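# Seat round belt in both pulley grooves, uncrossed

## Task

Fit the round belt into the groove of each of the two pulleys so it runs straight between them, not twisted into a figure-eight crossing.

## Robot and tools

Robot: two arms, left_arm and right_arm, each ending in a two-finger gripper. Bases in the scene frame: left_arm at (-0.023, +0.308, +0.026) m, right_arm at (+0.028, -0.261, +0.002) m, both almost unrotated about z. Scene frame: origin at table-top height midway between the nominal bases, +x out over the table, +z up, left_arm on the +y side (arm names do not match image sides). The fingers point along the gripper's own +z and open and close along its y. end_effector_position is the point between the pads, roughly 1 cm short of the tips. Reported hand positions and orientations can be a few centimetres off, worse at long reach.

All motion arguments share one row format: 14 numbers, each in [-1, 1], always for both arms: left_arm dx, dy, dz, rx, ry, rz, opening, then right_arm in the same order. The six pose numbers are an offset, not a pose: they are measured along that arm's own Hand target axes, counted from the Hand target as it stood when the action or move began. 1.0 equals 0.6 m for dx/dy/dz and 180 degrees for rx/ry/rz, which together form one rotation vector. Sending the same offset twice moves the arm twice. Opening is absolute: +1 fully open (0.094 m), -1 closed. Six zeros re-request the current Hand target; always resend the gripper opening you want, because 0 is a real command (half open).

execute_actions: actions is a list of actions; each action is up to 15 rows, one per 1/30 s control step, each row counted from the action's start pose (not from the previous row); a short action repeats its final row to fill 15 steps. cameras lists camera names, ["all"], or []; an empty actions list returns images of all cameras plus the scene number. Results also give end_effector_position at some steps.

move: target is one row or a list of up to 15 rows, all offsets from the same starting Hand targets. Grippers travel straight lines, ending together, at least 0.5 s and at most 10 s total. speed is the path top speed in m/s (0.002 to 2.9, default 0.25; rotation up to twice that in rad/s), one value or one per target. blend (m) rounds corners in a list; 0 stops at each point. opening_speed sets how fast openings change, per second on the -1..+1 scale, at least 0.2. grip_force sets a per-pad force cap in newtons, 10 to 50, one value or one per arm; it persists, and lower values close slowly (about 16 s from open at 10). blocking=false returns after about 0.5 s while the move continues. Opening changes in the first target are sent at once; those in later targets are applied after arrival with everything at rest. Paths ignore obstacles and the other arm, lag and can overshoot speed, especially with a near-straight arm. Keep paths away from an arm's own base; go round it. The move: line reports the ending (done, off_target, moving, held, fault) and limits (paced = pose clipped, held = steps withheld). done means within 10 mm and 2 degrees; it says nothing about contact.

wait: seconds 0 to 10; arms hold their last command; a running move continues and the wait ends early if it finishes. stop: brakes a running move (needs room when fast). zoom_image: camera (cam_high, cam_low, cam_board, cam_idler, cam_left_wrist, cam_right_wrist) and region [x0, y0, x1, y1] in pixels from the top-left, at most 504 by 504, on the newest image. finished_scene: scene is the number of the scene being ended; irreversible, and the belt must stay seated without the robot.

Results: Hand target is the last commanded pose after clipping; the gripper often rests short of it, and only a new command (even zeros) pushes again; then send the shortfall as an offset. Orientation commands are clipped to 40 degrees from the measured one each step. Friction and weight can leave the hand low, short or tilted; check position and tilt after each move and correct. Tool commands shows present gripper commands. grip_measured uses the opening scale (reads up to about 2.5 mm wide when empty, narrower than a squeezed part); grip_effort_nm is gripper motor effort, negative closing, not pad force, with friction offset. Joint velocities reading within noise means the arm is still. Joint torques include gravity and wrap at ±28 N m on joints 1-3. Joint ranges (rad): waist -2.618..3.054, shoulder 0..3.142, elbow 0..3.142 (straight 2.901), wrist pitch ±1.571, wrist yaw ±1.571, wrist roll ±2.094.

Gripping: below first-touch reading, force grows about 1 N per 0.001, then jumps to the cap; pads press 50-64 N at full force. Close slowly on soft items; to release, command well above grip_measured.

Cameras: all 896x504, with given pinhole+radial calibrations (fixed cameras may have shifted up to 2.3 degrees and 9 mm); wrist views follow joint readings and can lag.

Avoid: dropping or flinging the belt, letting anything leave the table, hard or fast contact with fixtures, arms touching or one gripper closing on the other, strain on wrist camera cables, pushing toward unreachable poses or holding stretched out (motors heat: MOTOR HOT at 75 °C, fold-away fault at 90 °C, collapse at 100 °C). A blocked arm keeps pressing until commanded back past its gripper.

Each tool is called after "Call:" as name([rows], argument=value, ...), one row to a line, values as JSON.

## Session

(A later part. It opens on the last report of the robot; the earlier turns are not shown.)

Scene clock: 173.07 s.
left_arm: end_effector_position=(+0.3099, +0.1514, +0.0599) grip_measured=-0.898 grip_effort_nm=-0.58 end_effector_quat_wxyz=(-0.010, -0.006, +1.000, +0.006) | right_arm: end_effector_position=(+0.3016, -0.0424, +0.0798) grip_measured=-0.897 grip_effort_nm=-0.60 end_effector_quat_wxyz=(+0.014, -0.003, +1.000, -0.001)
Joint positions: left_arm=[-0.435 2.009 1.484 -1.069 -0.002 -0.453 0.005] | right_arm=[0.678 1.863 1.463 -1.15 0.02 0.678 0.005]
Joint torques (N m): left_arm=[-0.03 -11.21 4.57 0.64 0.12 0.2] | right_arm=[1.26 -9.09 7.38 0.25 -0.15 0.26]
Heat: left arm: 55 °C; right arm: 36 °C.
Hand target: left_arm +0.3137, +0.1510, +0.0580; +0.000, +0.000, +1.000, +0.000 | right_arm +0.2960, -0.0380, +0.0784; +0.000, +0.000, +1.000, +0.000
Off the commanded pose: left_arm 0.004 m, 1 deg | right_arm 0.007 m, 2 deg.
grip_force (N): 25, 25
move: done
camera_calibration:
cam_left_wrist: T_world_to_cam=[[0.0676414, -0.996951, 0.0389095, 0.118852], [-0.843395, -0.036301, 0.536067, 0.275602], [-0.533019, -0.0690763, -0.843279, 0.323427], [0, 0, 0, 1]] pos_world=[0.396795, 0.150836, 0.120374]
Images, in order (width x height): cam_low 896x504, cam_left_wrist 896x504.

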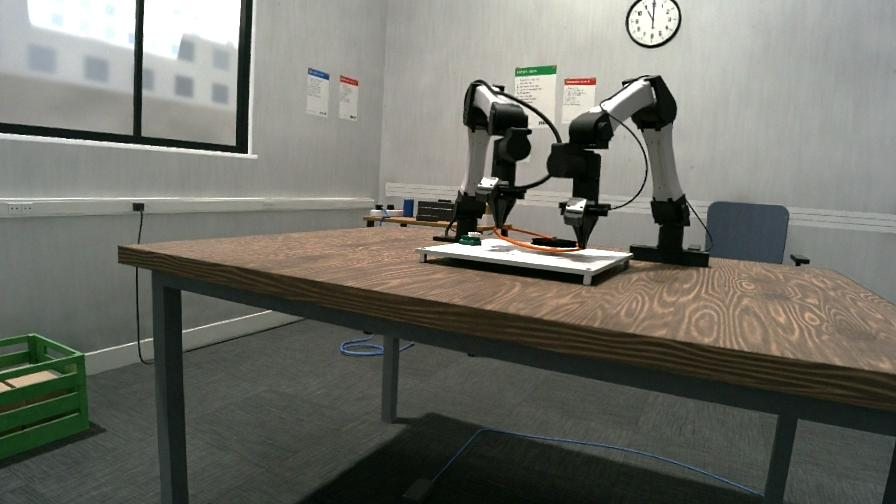

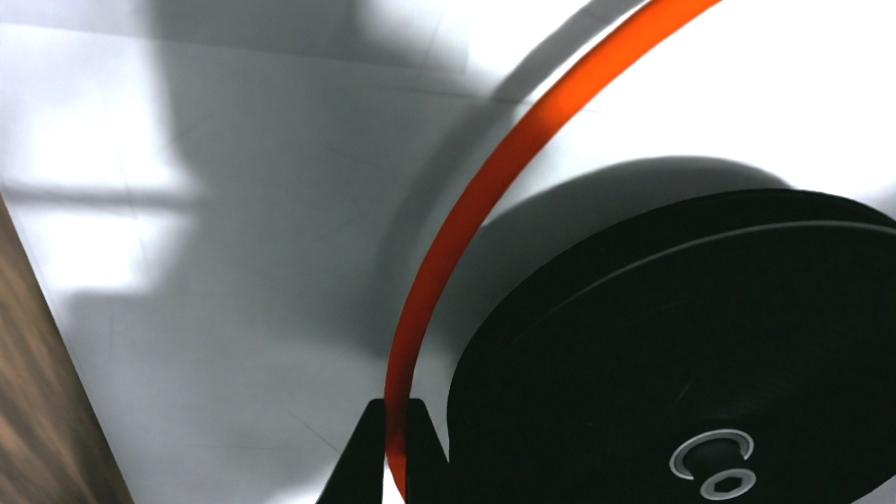

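Call:
move(target=[0,0,-0.048,0,0,0,-0.97,0,0,0,0,0,0,-0.97], speed=0.04, cameras=["cam_left_wrist","cam_low"])

Call:
zoom_image(camera="cam_low", region=[490, 225, 600, 265])

Scene clock: 183.67 s.
left_arm: end_effector_position=(+0.3091, +0.1518, +0.0684) grip_measured=-0.898 grip_effort_nm=-0.58 end_effector_quat_wxyz=(-0.016, -0.006, +1.000, +0.008) | right_arm: end_effector_position=(+0.3016, -0.0424, +0.0798) grip_measured=-0.897 grip_effort_nm=-0.60 end_effector_quat_wxyz=(+0.014, -0.002, +1.000, -0.001)
Joint positions: left_arm=[-0.435 2.009 1.519 -1.116 -0.002 -0.453 0.005] | right_arm=[0.678 1.863 1.463 -1.15 0.02 0.68 0.005]
Joint torques (N m): left_arm=[-0.06 -13.78 8.06 0.02 0.12 0.24] | right_arm=[1.22 -9.07 7.36 0.25 -0.15 0.23]
Heat: left arm: 56 °C; right arm: 36 °C.
Hand target: left_arm +0.3136, +0.1510, +0.0868; +0.000, +0.000, +1.000, +0.000 | right_arm +0.2960, -0.0380, +0.0784; +0.000, +0.000, +1.000, +0.000
Off the commanded pose: left_arm 0.019 m, 2 deg | right_arm 0.007 m, 2 deg.
grip_force (N): 25, 25
move: off_target (left_arm)
camera_calibration:
cam_left_wrist: T_world_to_cam=[[0.0680019, -0.997152, 0.0326142, 0.119363], [-0.837124, -0.0392433, 0.545604, 0.268228], [-0.54277, -0.0644042, -0.837408, 0.332119], [0, 0, 0, 1]] pos_world=[0.396687, 0.150939, 0.12788]
Images, in order (width x height): cam_low 896x504, cam_left_wrist 896x504.

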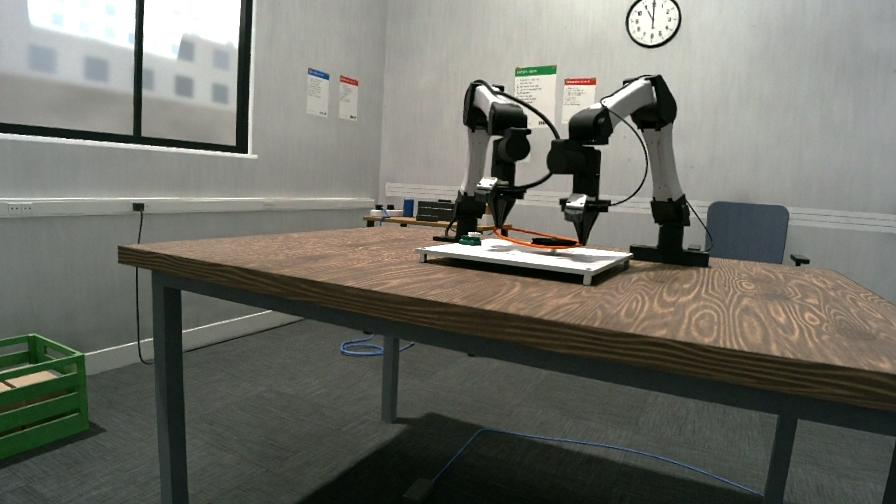

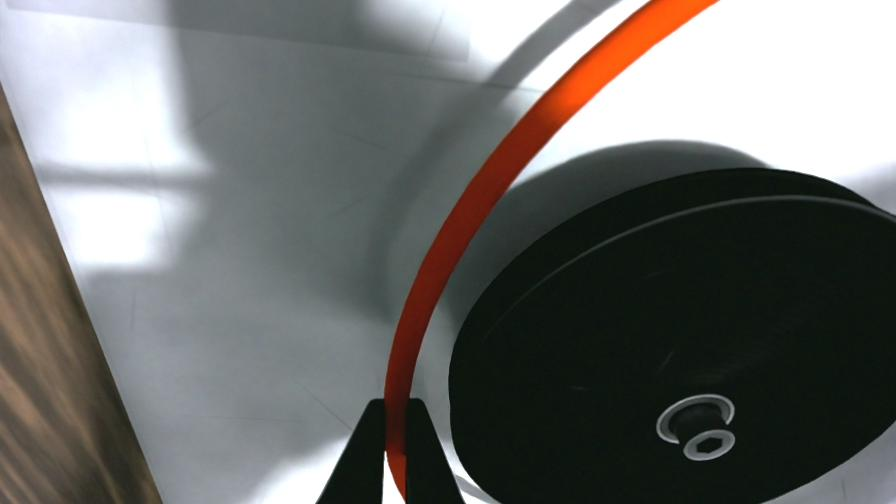

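Scaled by 4.582 from the camera's 896x504 image, which has a finer 1280x720 frame.

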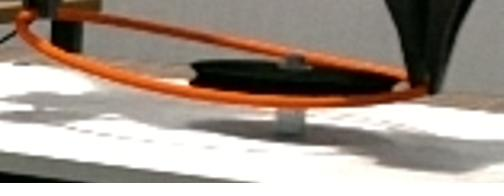

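Call:
move(target=[0,0,0.01,0,0,0,-0.97,0,-0.1717,0,0,0,0,-0.97], speed=0.06, cameras=["cam_left_wrist","cam_low","cam_right_wrist","cam_idler"])

Call:
zoom_image(camera="cam_low", region=[490, 225, 600, 265])

Call:
zoom_image(camera="cam_idler", region=[640, 200, 896, 320])

Scene clock: 199.27 s.
left_arm: end_effector_position=(+0.3087, +0.1508, +0.0684) grip_measured=-0.898 grip_effort_nm=-0.57 end_effector_quat_wxyz=(-0.017, -0.009, +1.000, +0.006) | right_arm: end_effector_position=(+0.3028, -0.1200, +0.0755) grip_measured=-0.897 grip_effort_nm=-0.60 end_effector_quat_wxyz=(+0.004, -0.002, +1.000, +0.026)
Joint positions: left_arm=[-0.436 2.009 1.519 -1.116 0.003 -0.46 0.005] | right_arm=[0.443 1.704 1.25 -1.087 -0.044 0.447 0.005]
Joint torques (N m): left_arm=[-0.13 -13.39 6.71 0.21 0.06 0.25] | right_arm=[-1.58 -11.66 4.38 0.21 0.44 -0.16]
Heat: left arm: 60 °C; right arm: 37 °C.
Hand target: left_arm +0.3136, +0.1510, +0.0808; +0.000, +0.000, +1.000, +0.000 | right_arm +0.2960, -0.1410, +0.0782; +0.000, +0.000, +1.000, +0.000
Off the commanded pose: left_arm 0.013 m, 2 deg | right_arm 0.022 m, 3 deg.
grip_force (N): 25, 25
move: off_target (left_arm, right_arm)
camera_calibration:
cam_left_wrist: T_world_to_cam=[[0.0751802, -0.996506, 0.0363768, 0.115761], [-0.835811, -0.0430771, 0.547325, 0.267857], [-0.543846, -0.0715521, -0.836129, 0.333193], [0, 0, 0, 1]] pos_world=[0.39638, 0.150736, 0.127777]
cam_right_wrist: T_world_to_cam=[[0.0495812, -0.998764, -0.00360385, -0.143348], [-0.842742, -0.0437719, 0.536536, 0.244822], [-0.53603, -0.023565, -0.84387, 0.328523], [0, 0, 0, 1]] pos_world=[0.389528, -0.124713, 0.145359]
Images, in order (width x height): cam_low 896x504, cam_idler 896x504, cam_left_wrist 896x504, cam_right_wrist 896x504.

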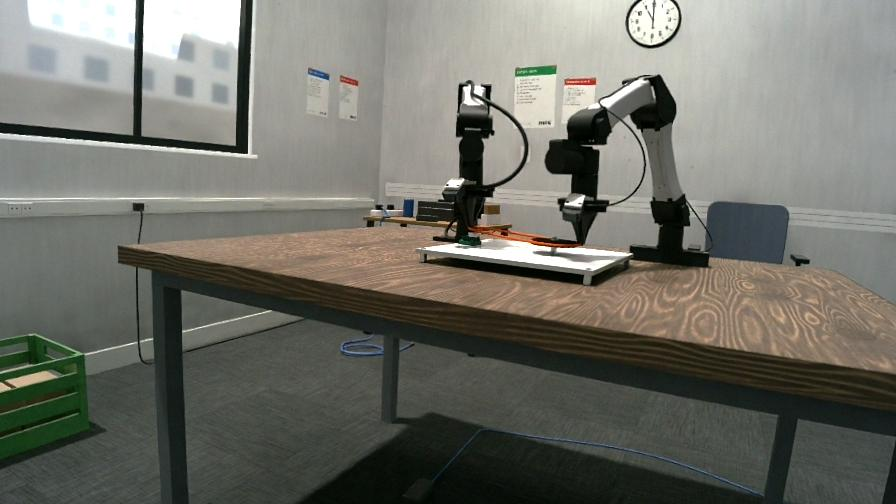

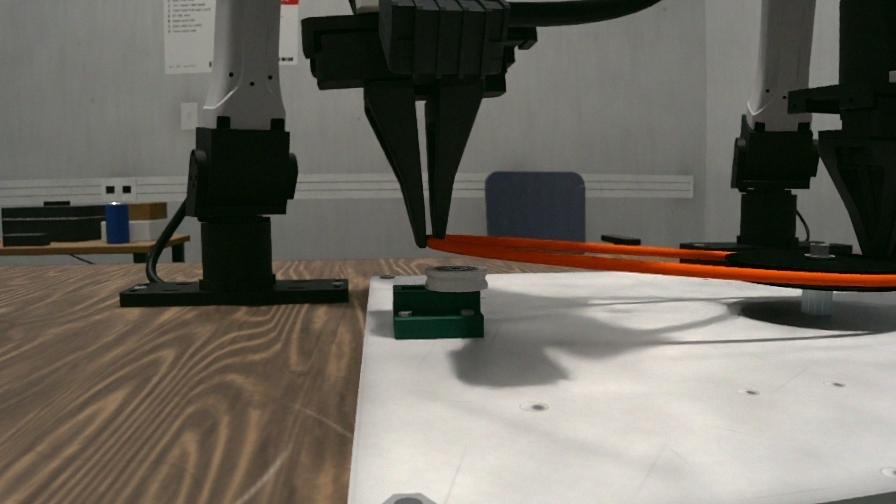

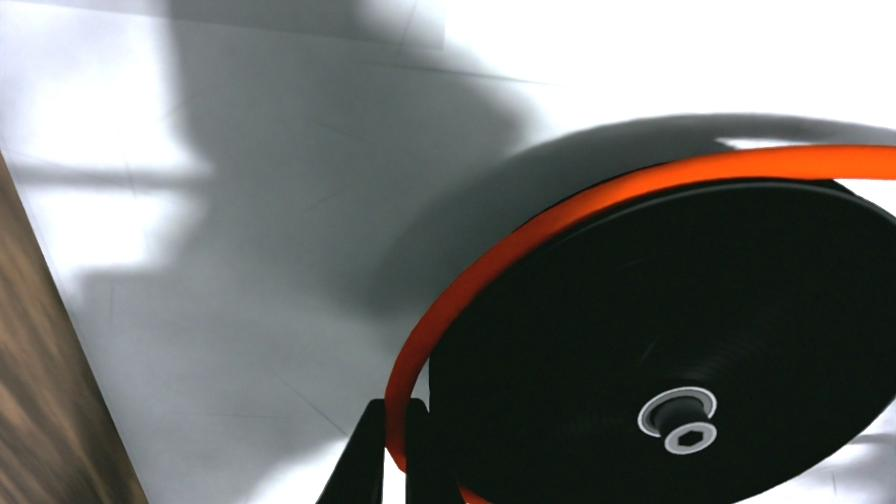

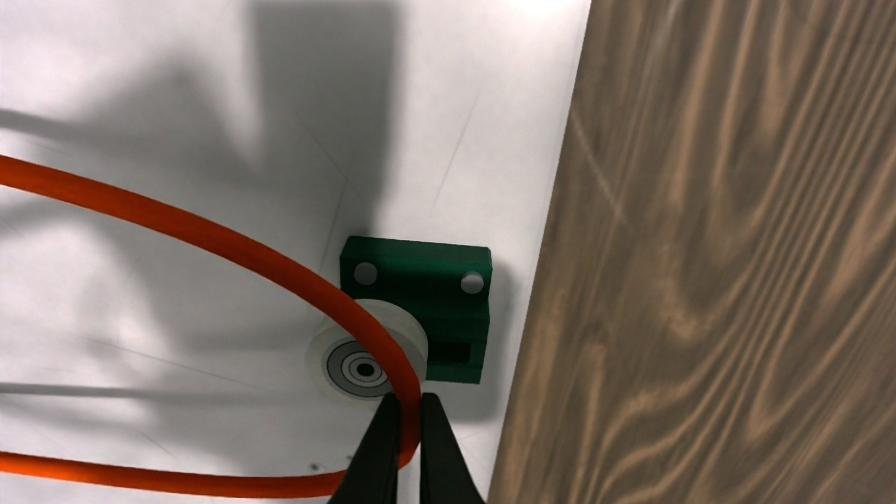

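Scaled by 4.582 from the camera's 896x504 image, which has a finer 1280x720 frame.

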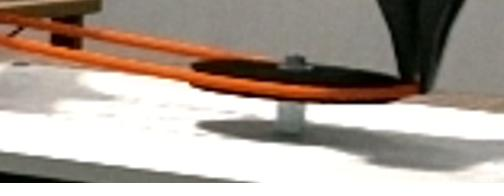

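Scaled by 1.969 from the camera's 896x504 image, which has a finer 1280x720 frame.

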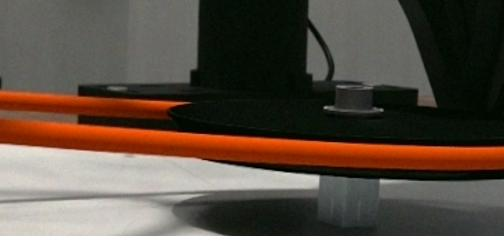

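Call:
move([
  [0,0,0.006,0,0,0,-0.8,0,-0.003,0.016,0,0,0,-0.97],
  [0,0,-0.05,0,0,0,-0.8,0,-0.003,0.016,0,0,0,-0.97],
], speed=0.04, cameras=["cam_left_wrist","cam_low","cam_right_wrist"])

Call:
zoom_image(camera="cam_low", region=[490, 225, 600, 265])

Scene clock: 212.87 s.
left_arm: end_effector_position=(+0.3099, +0.1498, +0.0920) grip_measured=-0.802 grip_effort_nm=0.08 end_effector_quat_wxyz=(-0.018, -0.005, +1.000, +0.005) | right_arm: end_effector_position=(+0.3024, -0.1236, +0.0674) grip_measured=-0.897 grip_effort_nm=-0.60 end_effector_quat_wxyz=(+0.003, -0.001, +1.000, +0.028)
Joint positions: left_arm=[-0.436 1.996 1.596 -1.207 0.006 -0.451 0.009] | right_arm=[0.431 1.704 1.217 -1.055 -0.047 0.436 0.005]
Joint torques (N m): left_arm=[-0.01 -13.79 7.95 0 0.06 0.19] | right_arm=[-1.14 -11.1 4.36 0.2 0.47 -0.12]
Heat: left arm: 61 °C; right arm: 40 °C.
Hand target: left_arm +0.3137, +0.1510, +0.1109; +0.000, +0.000, +1.000, +0.000 | right_arm +0.2961, -0.1428, +0.0687; +0.000, +0.000, +1.000, +0.000
Off the commanded pose: left_arm 0.019 m, 2 deg | right_arm 0.020 m, 3 deg.
grip_force (N): 25, 25
move: off_target (left_arm, right_arm)
camera_calibration:
cam_left_wrist: T_world_to_cam=[[0.0665156, -0.99702, 0.0390784, 0.116437], [-0.835137, -0.0341983, 0.548978, 0.254151], [-0.546006, -0.0691515, -0.834922, 0.353623], [0, 0, 0, 1]] pos_world=[0.397586, 0.149235, 0.151175]
cam_right_wrist: T_world_to_cam=[[0.0485966, -0.9988, -0.00610432, -0.146451], [-0.842109, -0.0442577, 0.537489, 0.248369], [-0.537114, -0.0209796, -0.843249, 0.322023], [0, 0, 0, 1]] pos_world=[0.389234, -0.128527, 0.137156]
Images, in order (width x height): cam_low 896x504, cam_left_wrist 896x504, cam_right_wrist 896x504.

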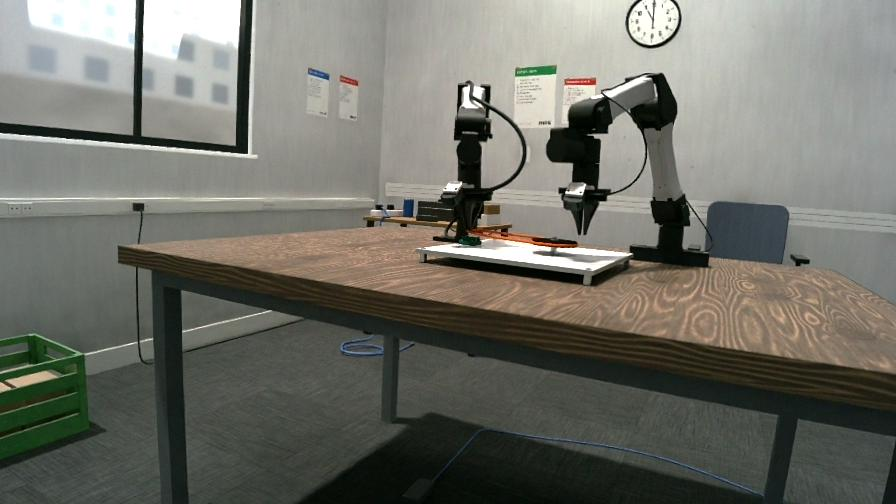

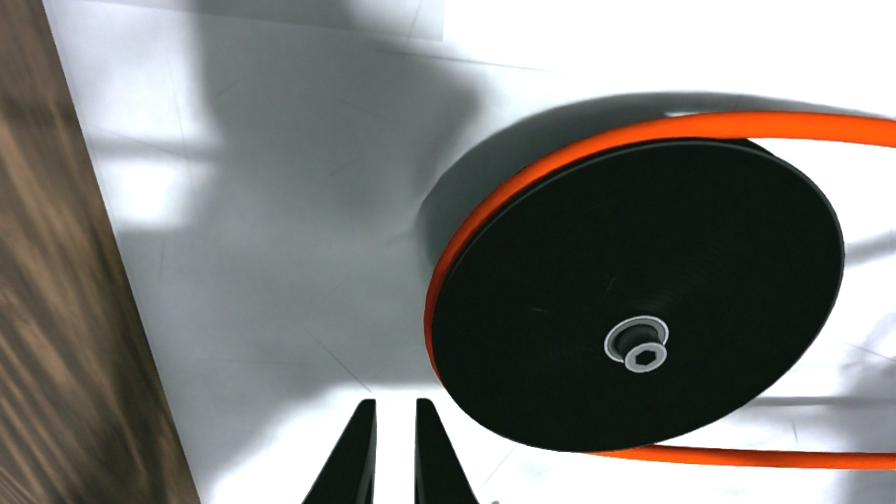

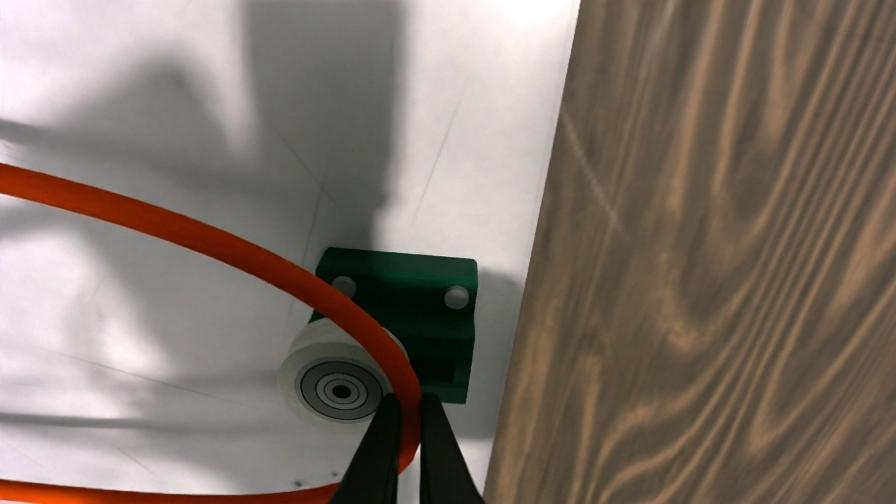

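Scaled by 4.582 from the camera's 896x504 image, which has a finer 1280x720 frame.

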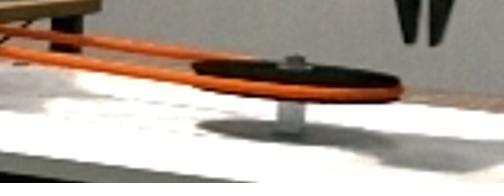

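Call:
move([
  [0.06,0.04,-0.01,0,0,0,-0.8,0,-0.0487,0,0,0,0,-0.97],
  [0.133,0.083,-0.03,0,0,0,-0.8,0,-0.0487,0.02,0,0,0,-0.97],
], speed=0.05, cameras=["cam_right_wrist","cam_idler"])

Call:
zoom_image(camera="cam_idler", region=[340, 200, 560, 340])

Scene clock: 223.93 s.
left_arm: end_effector_position=(+0.2406, +0.1947, +0.1260) grip_measured=-0.802 grip_effort_nm=0.08 end_effector_quat_wxyz=(+0.002, -0.004, +1.000, -0.004) | right_arm: end_effector_position=(+0.3065, -0.1328, +0.0603) grip_measured=-0.897 grip_effort_nm=-0.60 end_effector_quat_wxyz=(+0.015, -0.014, +0.998, +0.063)
Joint positions: left_arm=[-0.397 1.627 1.271 -1.207 0.006 -0.411 0.009] | right_arm=[0.364 1.672 1.146 -0.973 -0.107 0.347 0.005]
Joint torques (N m): left_arm=[0.12 -9.42 4.86 0.12 0.07 0.22] | right_arm=[-2.92 -10.09 4.05 0.05 1 -0.14]
Heat: left arm: 60 °C; right arm: 41 °C.
Hand target: left_arm +0.2338, +0.2007, +0.1288; +0.000, +0.000, +1.000, +0.000 | right_arm +0.2961, -0.1720, +0.0567; +0.000, +0.000, +1.000, +0.000
Off the commanded pose: left_arm 0.009 m, 1 deg | right_arm 0.041 m, 7 deg.
grip_force (N): 25, 25
move: off_target (right_arm)
camera_calibration:
cam_right_wrist: T_world_to_cam=[[0.0743456, -0.994442, -0.074556, -0.159135], [-0.852663, -0.10216, 0.512375, 0.252294], [-0.517144, 0.0254783, -0.855519, 0.318811], [0, 0, 0, 1]] pos_world=[0.391824, -0.140598, 0.131615]
Images, in order (width x height): cam_idler 896x504, cam_right_wrist 896x504.

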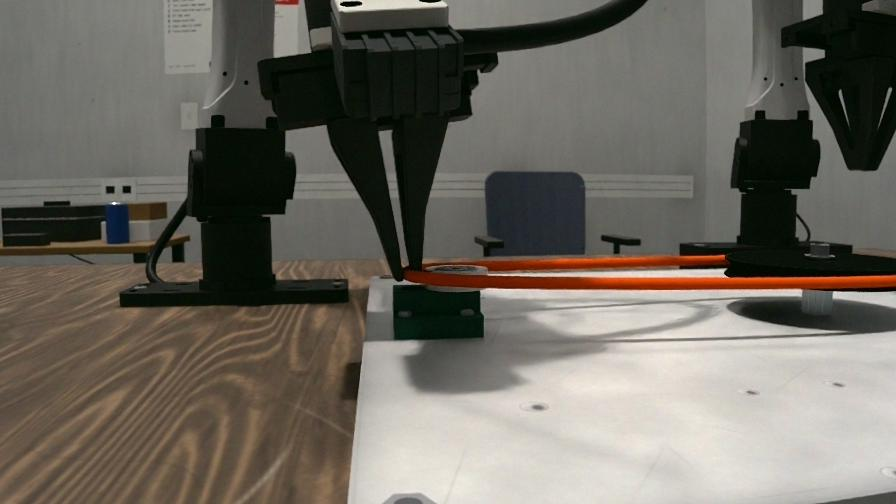

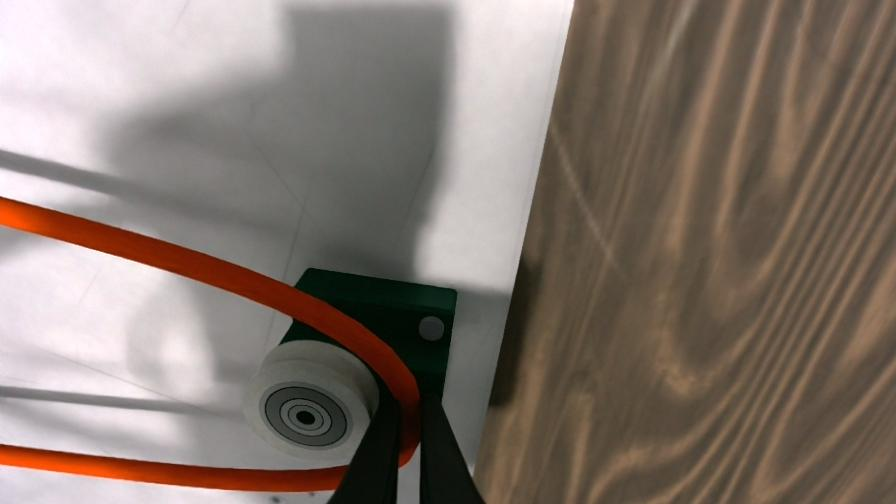

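Scaled by 2.291 from the camera's 896x504 image, which has a finer 1280x720 frame.

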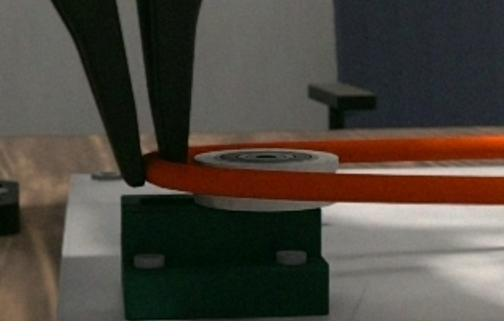

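Call:
move([
  [0,0,0,0,0,0,-0.8,0,0.0317,0.0078,0,0,0,-0.97],
  [0,0,0,0,0,0,-0.8,0,0.0317,0.014,0,0,0,-0.8],
], speed=0.04, cameras=["cam_right_wrist","cam_idler"])

Call:
zoom_image(camera="cam_idler", region=[340, 200, 560, 340])

Scene clock: 238.23 s.
left_arm: end_effector_position=(+0.2406, +0.1947, +0.1260) grip_measured=-0.802 grip_effort_nm=0.08 end_effector_quat_wxyz=(+0.002, -0.004, +1.000, -0.004) | right_arm: end_effector_position=(+0.3010, -0.1289, +0.0593) grip_measured=-0.802 grip_effort_nm=0.09 end_effector_quat_wxyz=(+0.008, -0.012, +0.998, +0.059)
Joint positions: left_arm=[-0.397 1.627 1.271 -1.207 0.006 -0.411 0.009] | right_arm=[0.385 1.672 1.142 -0.983 -0.104 0.37 0.009]
Joint torques (N m): left_arm=[0.18 -9.33 4.86 0.18 0 0.23] | right_arm=[-0.02 -7.1 4.4 0.31 1 0.21]
Heat: left arm: 57 °C; right arm: 41 °C.
Hand target: left_arm +0.2338, +0.2007, +0.1288; +0.000, +0.000, +1.000, +0.000 | right_arm +0.2961, -0.1529, +0.0483; +0.000, +0.000, +1.000, +0.000
Off the commanded pose: left_arm 0.009 m, 1 deg | right_arm 0.027 m, 7 deg.
grip_force (N): 25, 25
move: off_target (right_arm); target 2's new opening was sent with right_arm's hand 0.029 m and 7 deg from that target
camera_calibration:
cam_right_wrist: T_world_to_cam=[[0.0706167, -0.995139, -0.0686474, -0.154257], [-0.846139, -0.0962047, 0.524208, 0.246684], [-0.528264, 0.0210673, -0.848819, 0.317401], [0, 0, 0, 1]] pos_world=[0.387293, -0.136462, 0.129513]
Images, in order (width x height): cam_idler 896x504, cam_right_wrist 896x504.

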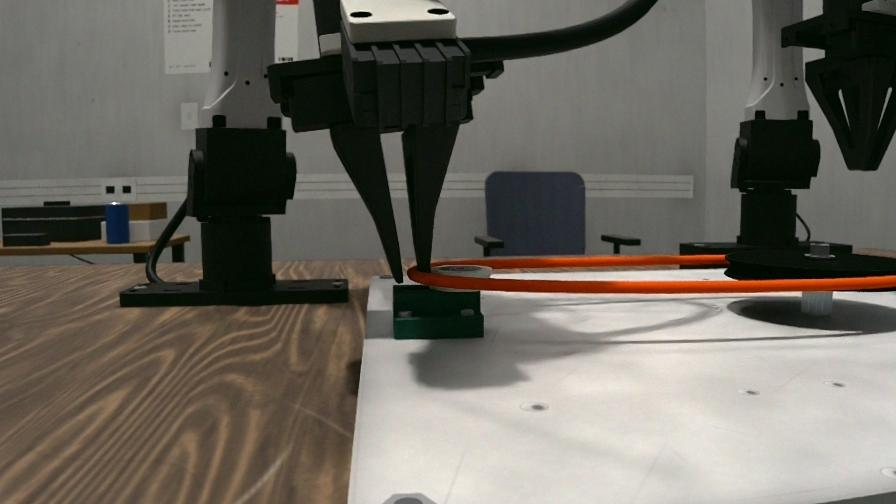

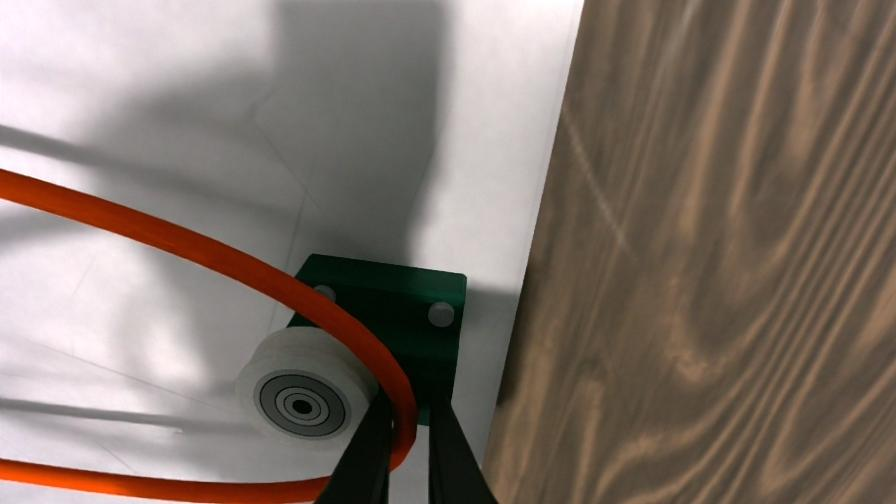

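Scaled by 2.291 from the camera's 896x504 image, which has a finer 1280x720 frame.

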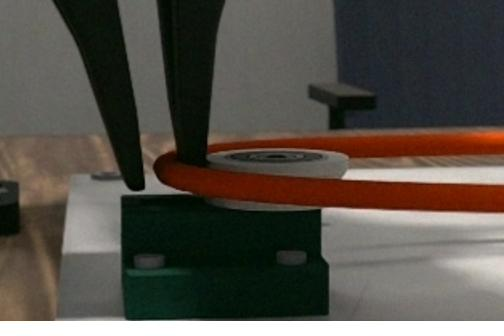

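Call:
move([
  [0,0,0,0,0,0,-0.8,-0.05,0,0.002,0,0,0,-0.8],
  [0,0,0,0,0,0,-0.8,-0.0602,0.005,0.002,0,0,0,-0.15],
  [0,0,0,0,0,0,-0.8,-0.0602,0.051,0.002,0,0,0,-0.15],
], speed=0.05, opening_speed=0.6, cameras=["cam_right_wrist","cam_idler"])

Call:
zoom_image(camera="cam_idler", region=[340, 200, 560, 340])

Scene clock: 252.60 s.
left_arm: end_effector_position=(+0.2406, +0.1947, +0.1260) grip_measured=-0.802 grip_effort_nm=0.08 end_effector_quat_wxyz=(+0.002, -0.004, +1.000, -0.004) | right_arm: end_effector_position=(+0.3316, -0.1178, +0.0498) grip_measured=-0.153 grip_effort_nm=0.11 end_effector_quat_wxyz=(+0.007, -0.003, +1.000, +0.022)
Joint positions: left_arm=[-0.397 1.627 1.271 -1.207 0.006 -0.411 0.009] | right_arm=[0.416 1.827 1.293 -1.007 -0.035 0.416 0.04]
Joint torques (N m): left_arm=[0.18 -9.43 4.96 0.19 0.09 0.22] | right_arm=[0.9 -7.6 7.94 0.22 0.36 0.22]
Heat: left arm: 55 °C; right arm: 40 °C.
Hand target: left_arm +0.2338, +0.2007, +0.1288; +0.000, +0.000, +1.000, +0.000 | right_arm +0.3322, -0.1223, +0.0472; +0.000, +0.000, +1.000, +0.000
Off the commanded pose: left_arm 0.009 m, 1 deg | right_arm 0.005 m, 3 deg.
grip_force (N): 25, 25
move: off_target (right_arm); target 2's new opening was sent with right_arm's hand 0.026 m and 6 deg from that target
camera_calibration:
cam_right_wrist: T_world_to_cam=[[0.0532903, -0.998566, 0.00517168, -0.14438], [-0.845675, -0.0423757, 0.532013, 0.284319], [-0.53103, -0.0327247, -0.846721, 0.319683], [0, 0, 0, 1]] pos_world=[0.417898, -0.121663, 0.120168]
Images, in order (width x height): cam_idler 896x504, cam_right_wrist 896x504.

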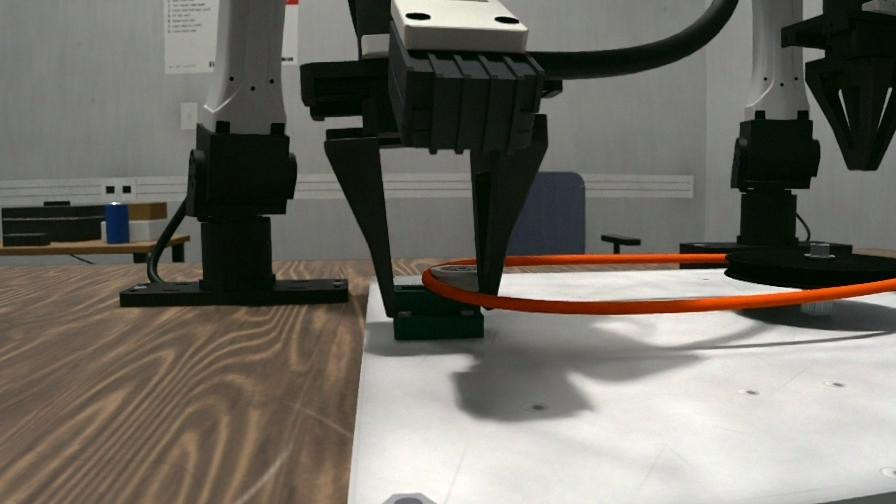

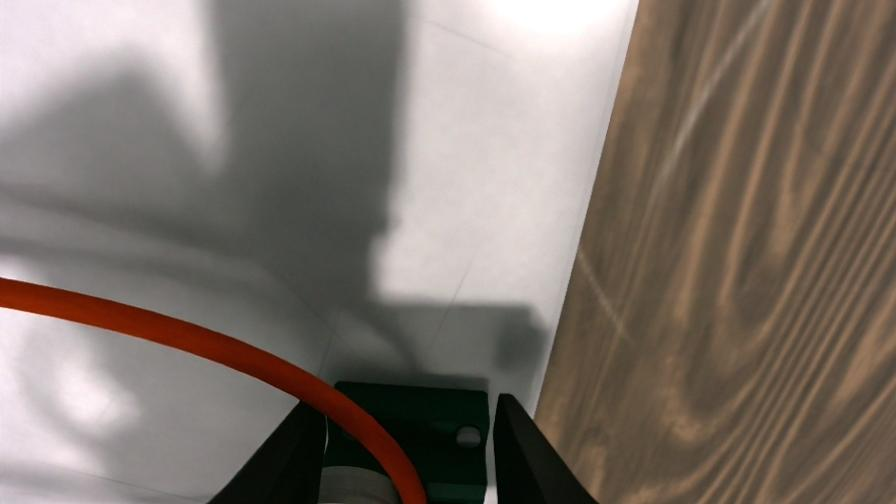

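Scaled by 2.291 from the camera's 896x504 image, which has a finer 1280x720 frame.

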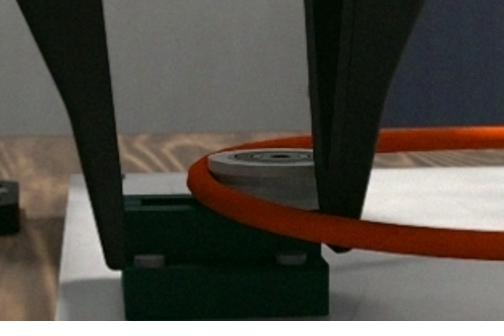

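Call:
move([
  [0,0,0,0,0,0,-0.8,0.0,0,-0.05,0,0,0,-0.15],
  [0,0,0,0,0,0,-0.8,0.0,0,-0.12,0,0,0,-0.15],
  [0,0,0,0,0,0,-0.8,0.1,-0.08,-0.17,0,0,0,-0.15],
], speed=[0.04,0.1,0.12], blend=[0.005,0.01,0], cameras=["all"])

Call:
zoom_image(camera="cam_idler", region=[408, 256, 448, 290])

Call:
zoom_image(camera="cam_idler", region=[340, 200, 560, 340])

Call:
zoom_image(camera="cam_board", region=[540, 230, 720, 400])

Call:
zoom_image(camera="cam_low", region=[525, 230, 585, 260])

Scene clock: 274.90 s.
left_arm: end_effector_position=(+0.2406, +0.1947, +0.1260) grip_measured=-0.802 grip_effort_nm=0.08 end_effector_quat_wxyz=(+0.002, -0.004, +1.000, -0.004) | right_arm: end_effector_position=(+0.2812, -0.1599, +0.1493) grip_measured=-0.153 grip_effort_nm=0.12 end_effector_quat_wxyz=(+0.008, +0.006, +1.000, +0.019)
Joint positions: left_arm=[-0.397 1.627 1.271 -1.207 0.006 -0.411 0.009] | right_arm=[0.355 1.549 1.38 -1.374 -0.029 0.375 0.04]
Joint torques (N m): left_arm=[-0.02 -9.55 4.75 0.14 0.02 0.21] | right_arm=[0.1 -8.9 4.77 0.18 0.29 -0.11]
Heat: left arm: 53 °C; right arm: 39 °C.
Hand target: left_arm +0.2338, +0.2007, +0.1288; +0.000, +0.000, +1.000, +0.000 | right_arm +0.2722, -0.1705, +0.1490; +0.000, +0.000, +1.000, +0.000
Off the commanded pose: left_arm 0.009 m, 1 deg | right_arm 0.014 m, 2 deg.
grip_force (N): 25, 25
move: off_target (right_arm)
camera_calibration:
cam_left_wrist: T_world_to_cam=[[0.0628125, -0.996194, 0.0604338, 0.162403], [-0.856654, -0.0227482, 0.515389, 0.18635], [-0.512053, -0.0841438, -0.854823, 0.344647], [0, 0, 0, 1]] pos_world=[0.325914, 0.195023, 0.188755]
cam_right_wrist: T_world_to_cam=[[0.0334451, -0.999366, 0.0121859, -0.179797], [-0.847658, -0.0219043, 0.53009, 0.191103], [-0.529487, -0.0280584, -0.847854, 0.376343], [0, 0, 0, 1]] pos_world=[0.367273, -0.164938, 0.219973]

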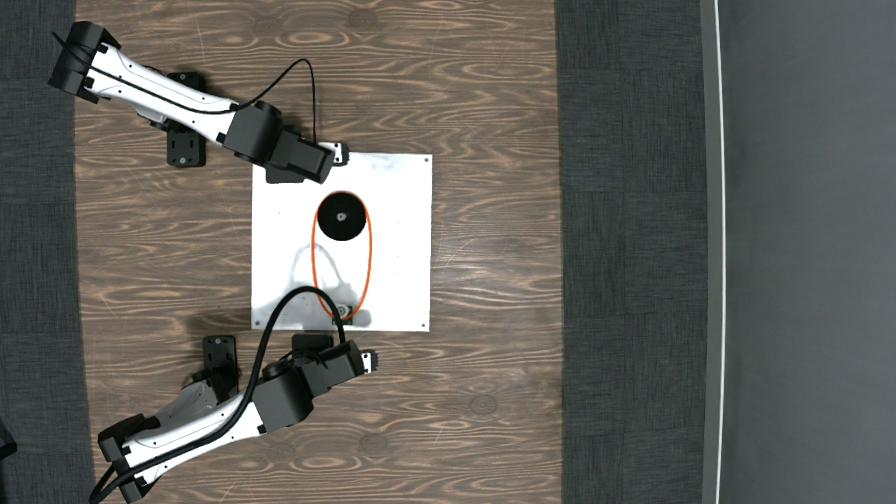

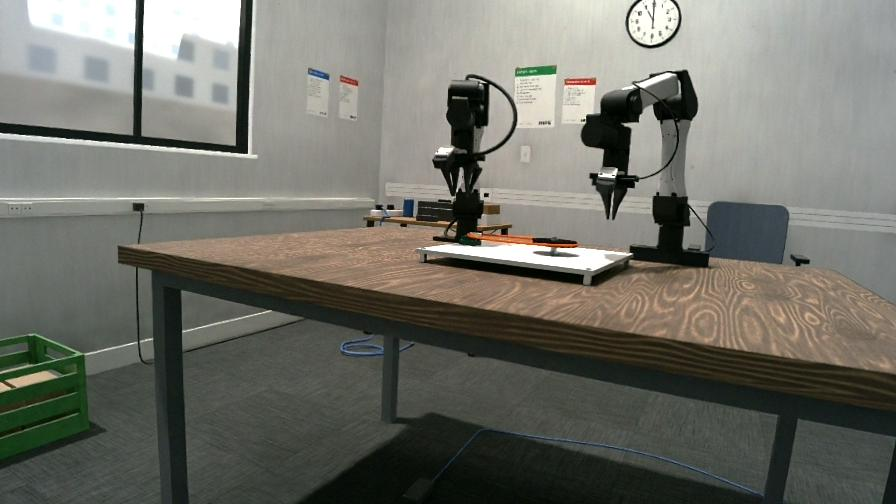

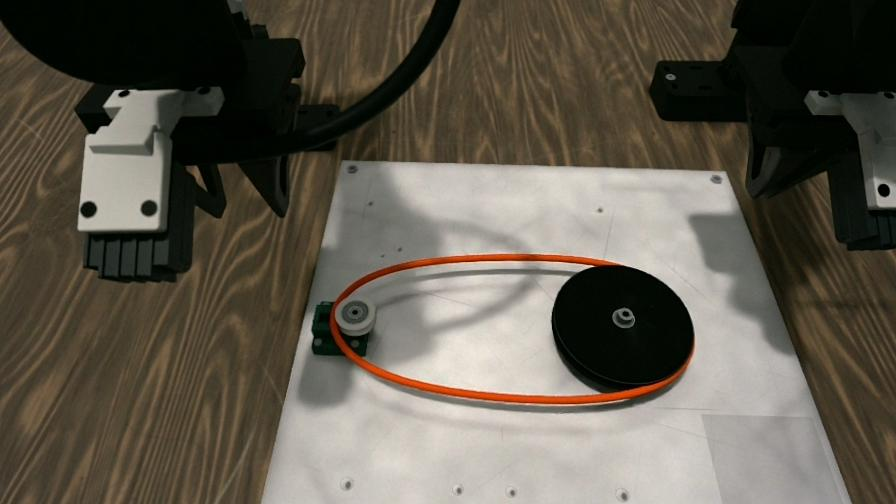

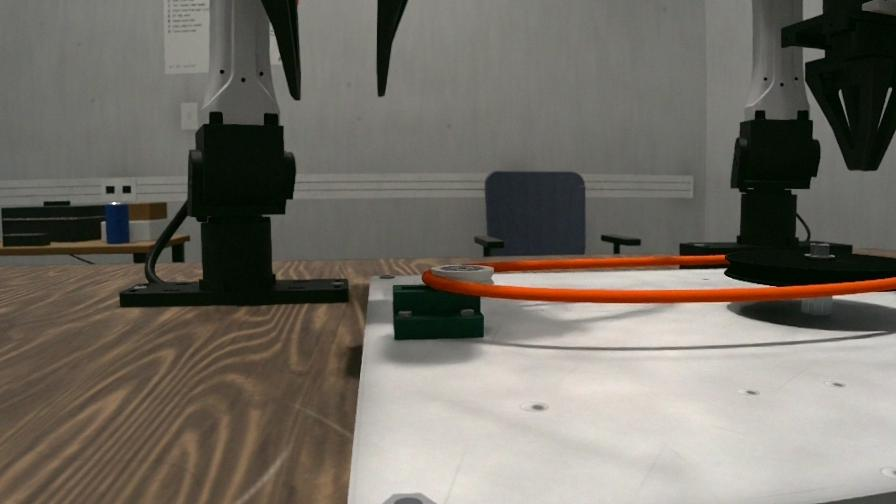

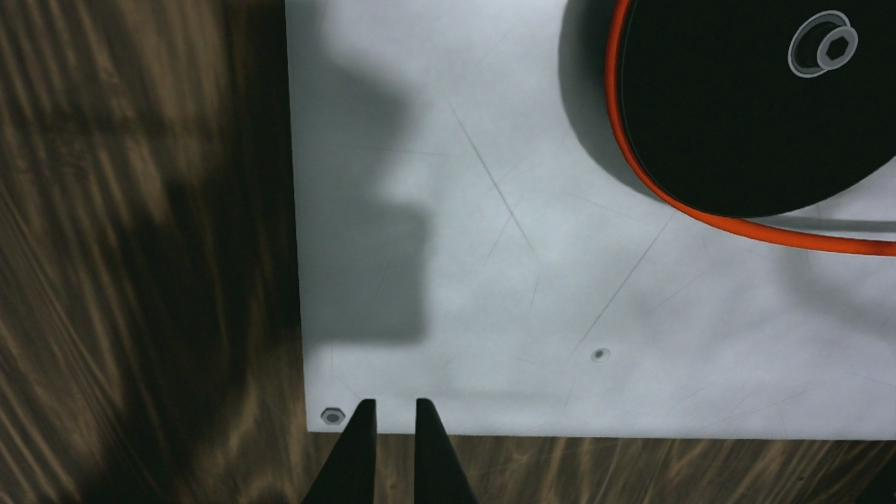

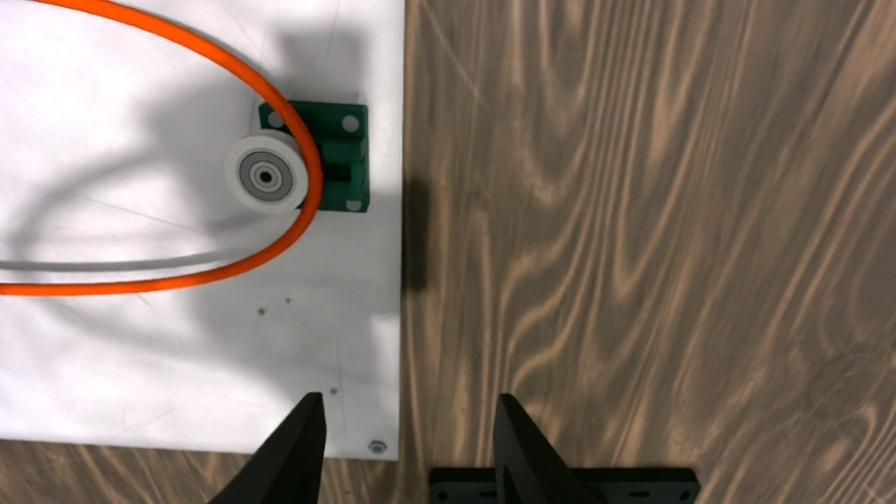

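Scaled by 12.600 from the camera's 896x504 image, which has a finer 1280x720 frame.

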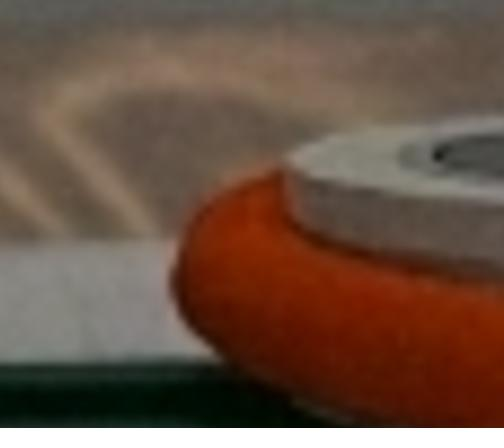

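Scaled by 2.291 from the camera's 896x504 image, which has a finer 1280x720 frame.

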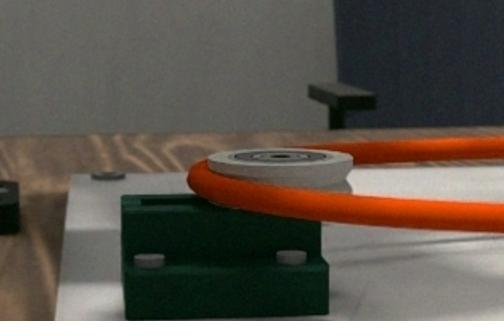

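Scaled by 2.800 from the camera's 896x504 image, which has a finer 1280x720 frame.

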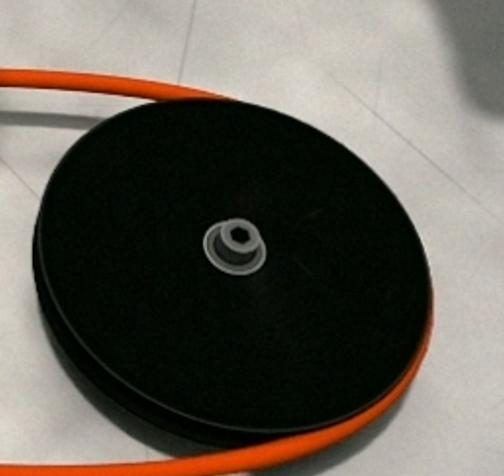

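Scaled by 8.400 from the camera's 896x504 image, which has a finer 1280x720 frame.

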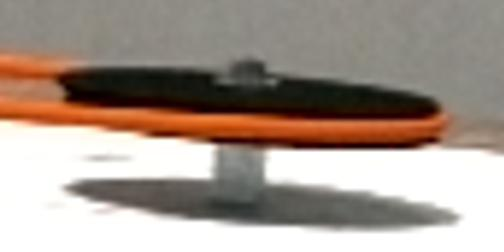

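Call:
finished_scene(scene=2)

The scene is finished: the task was done.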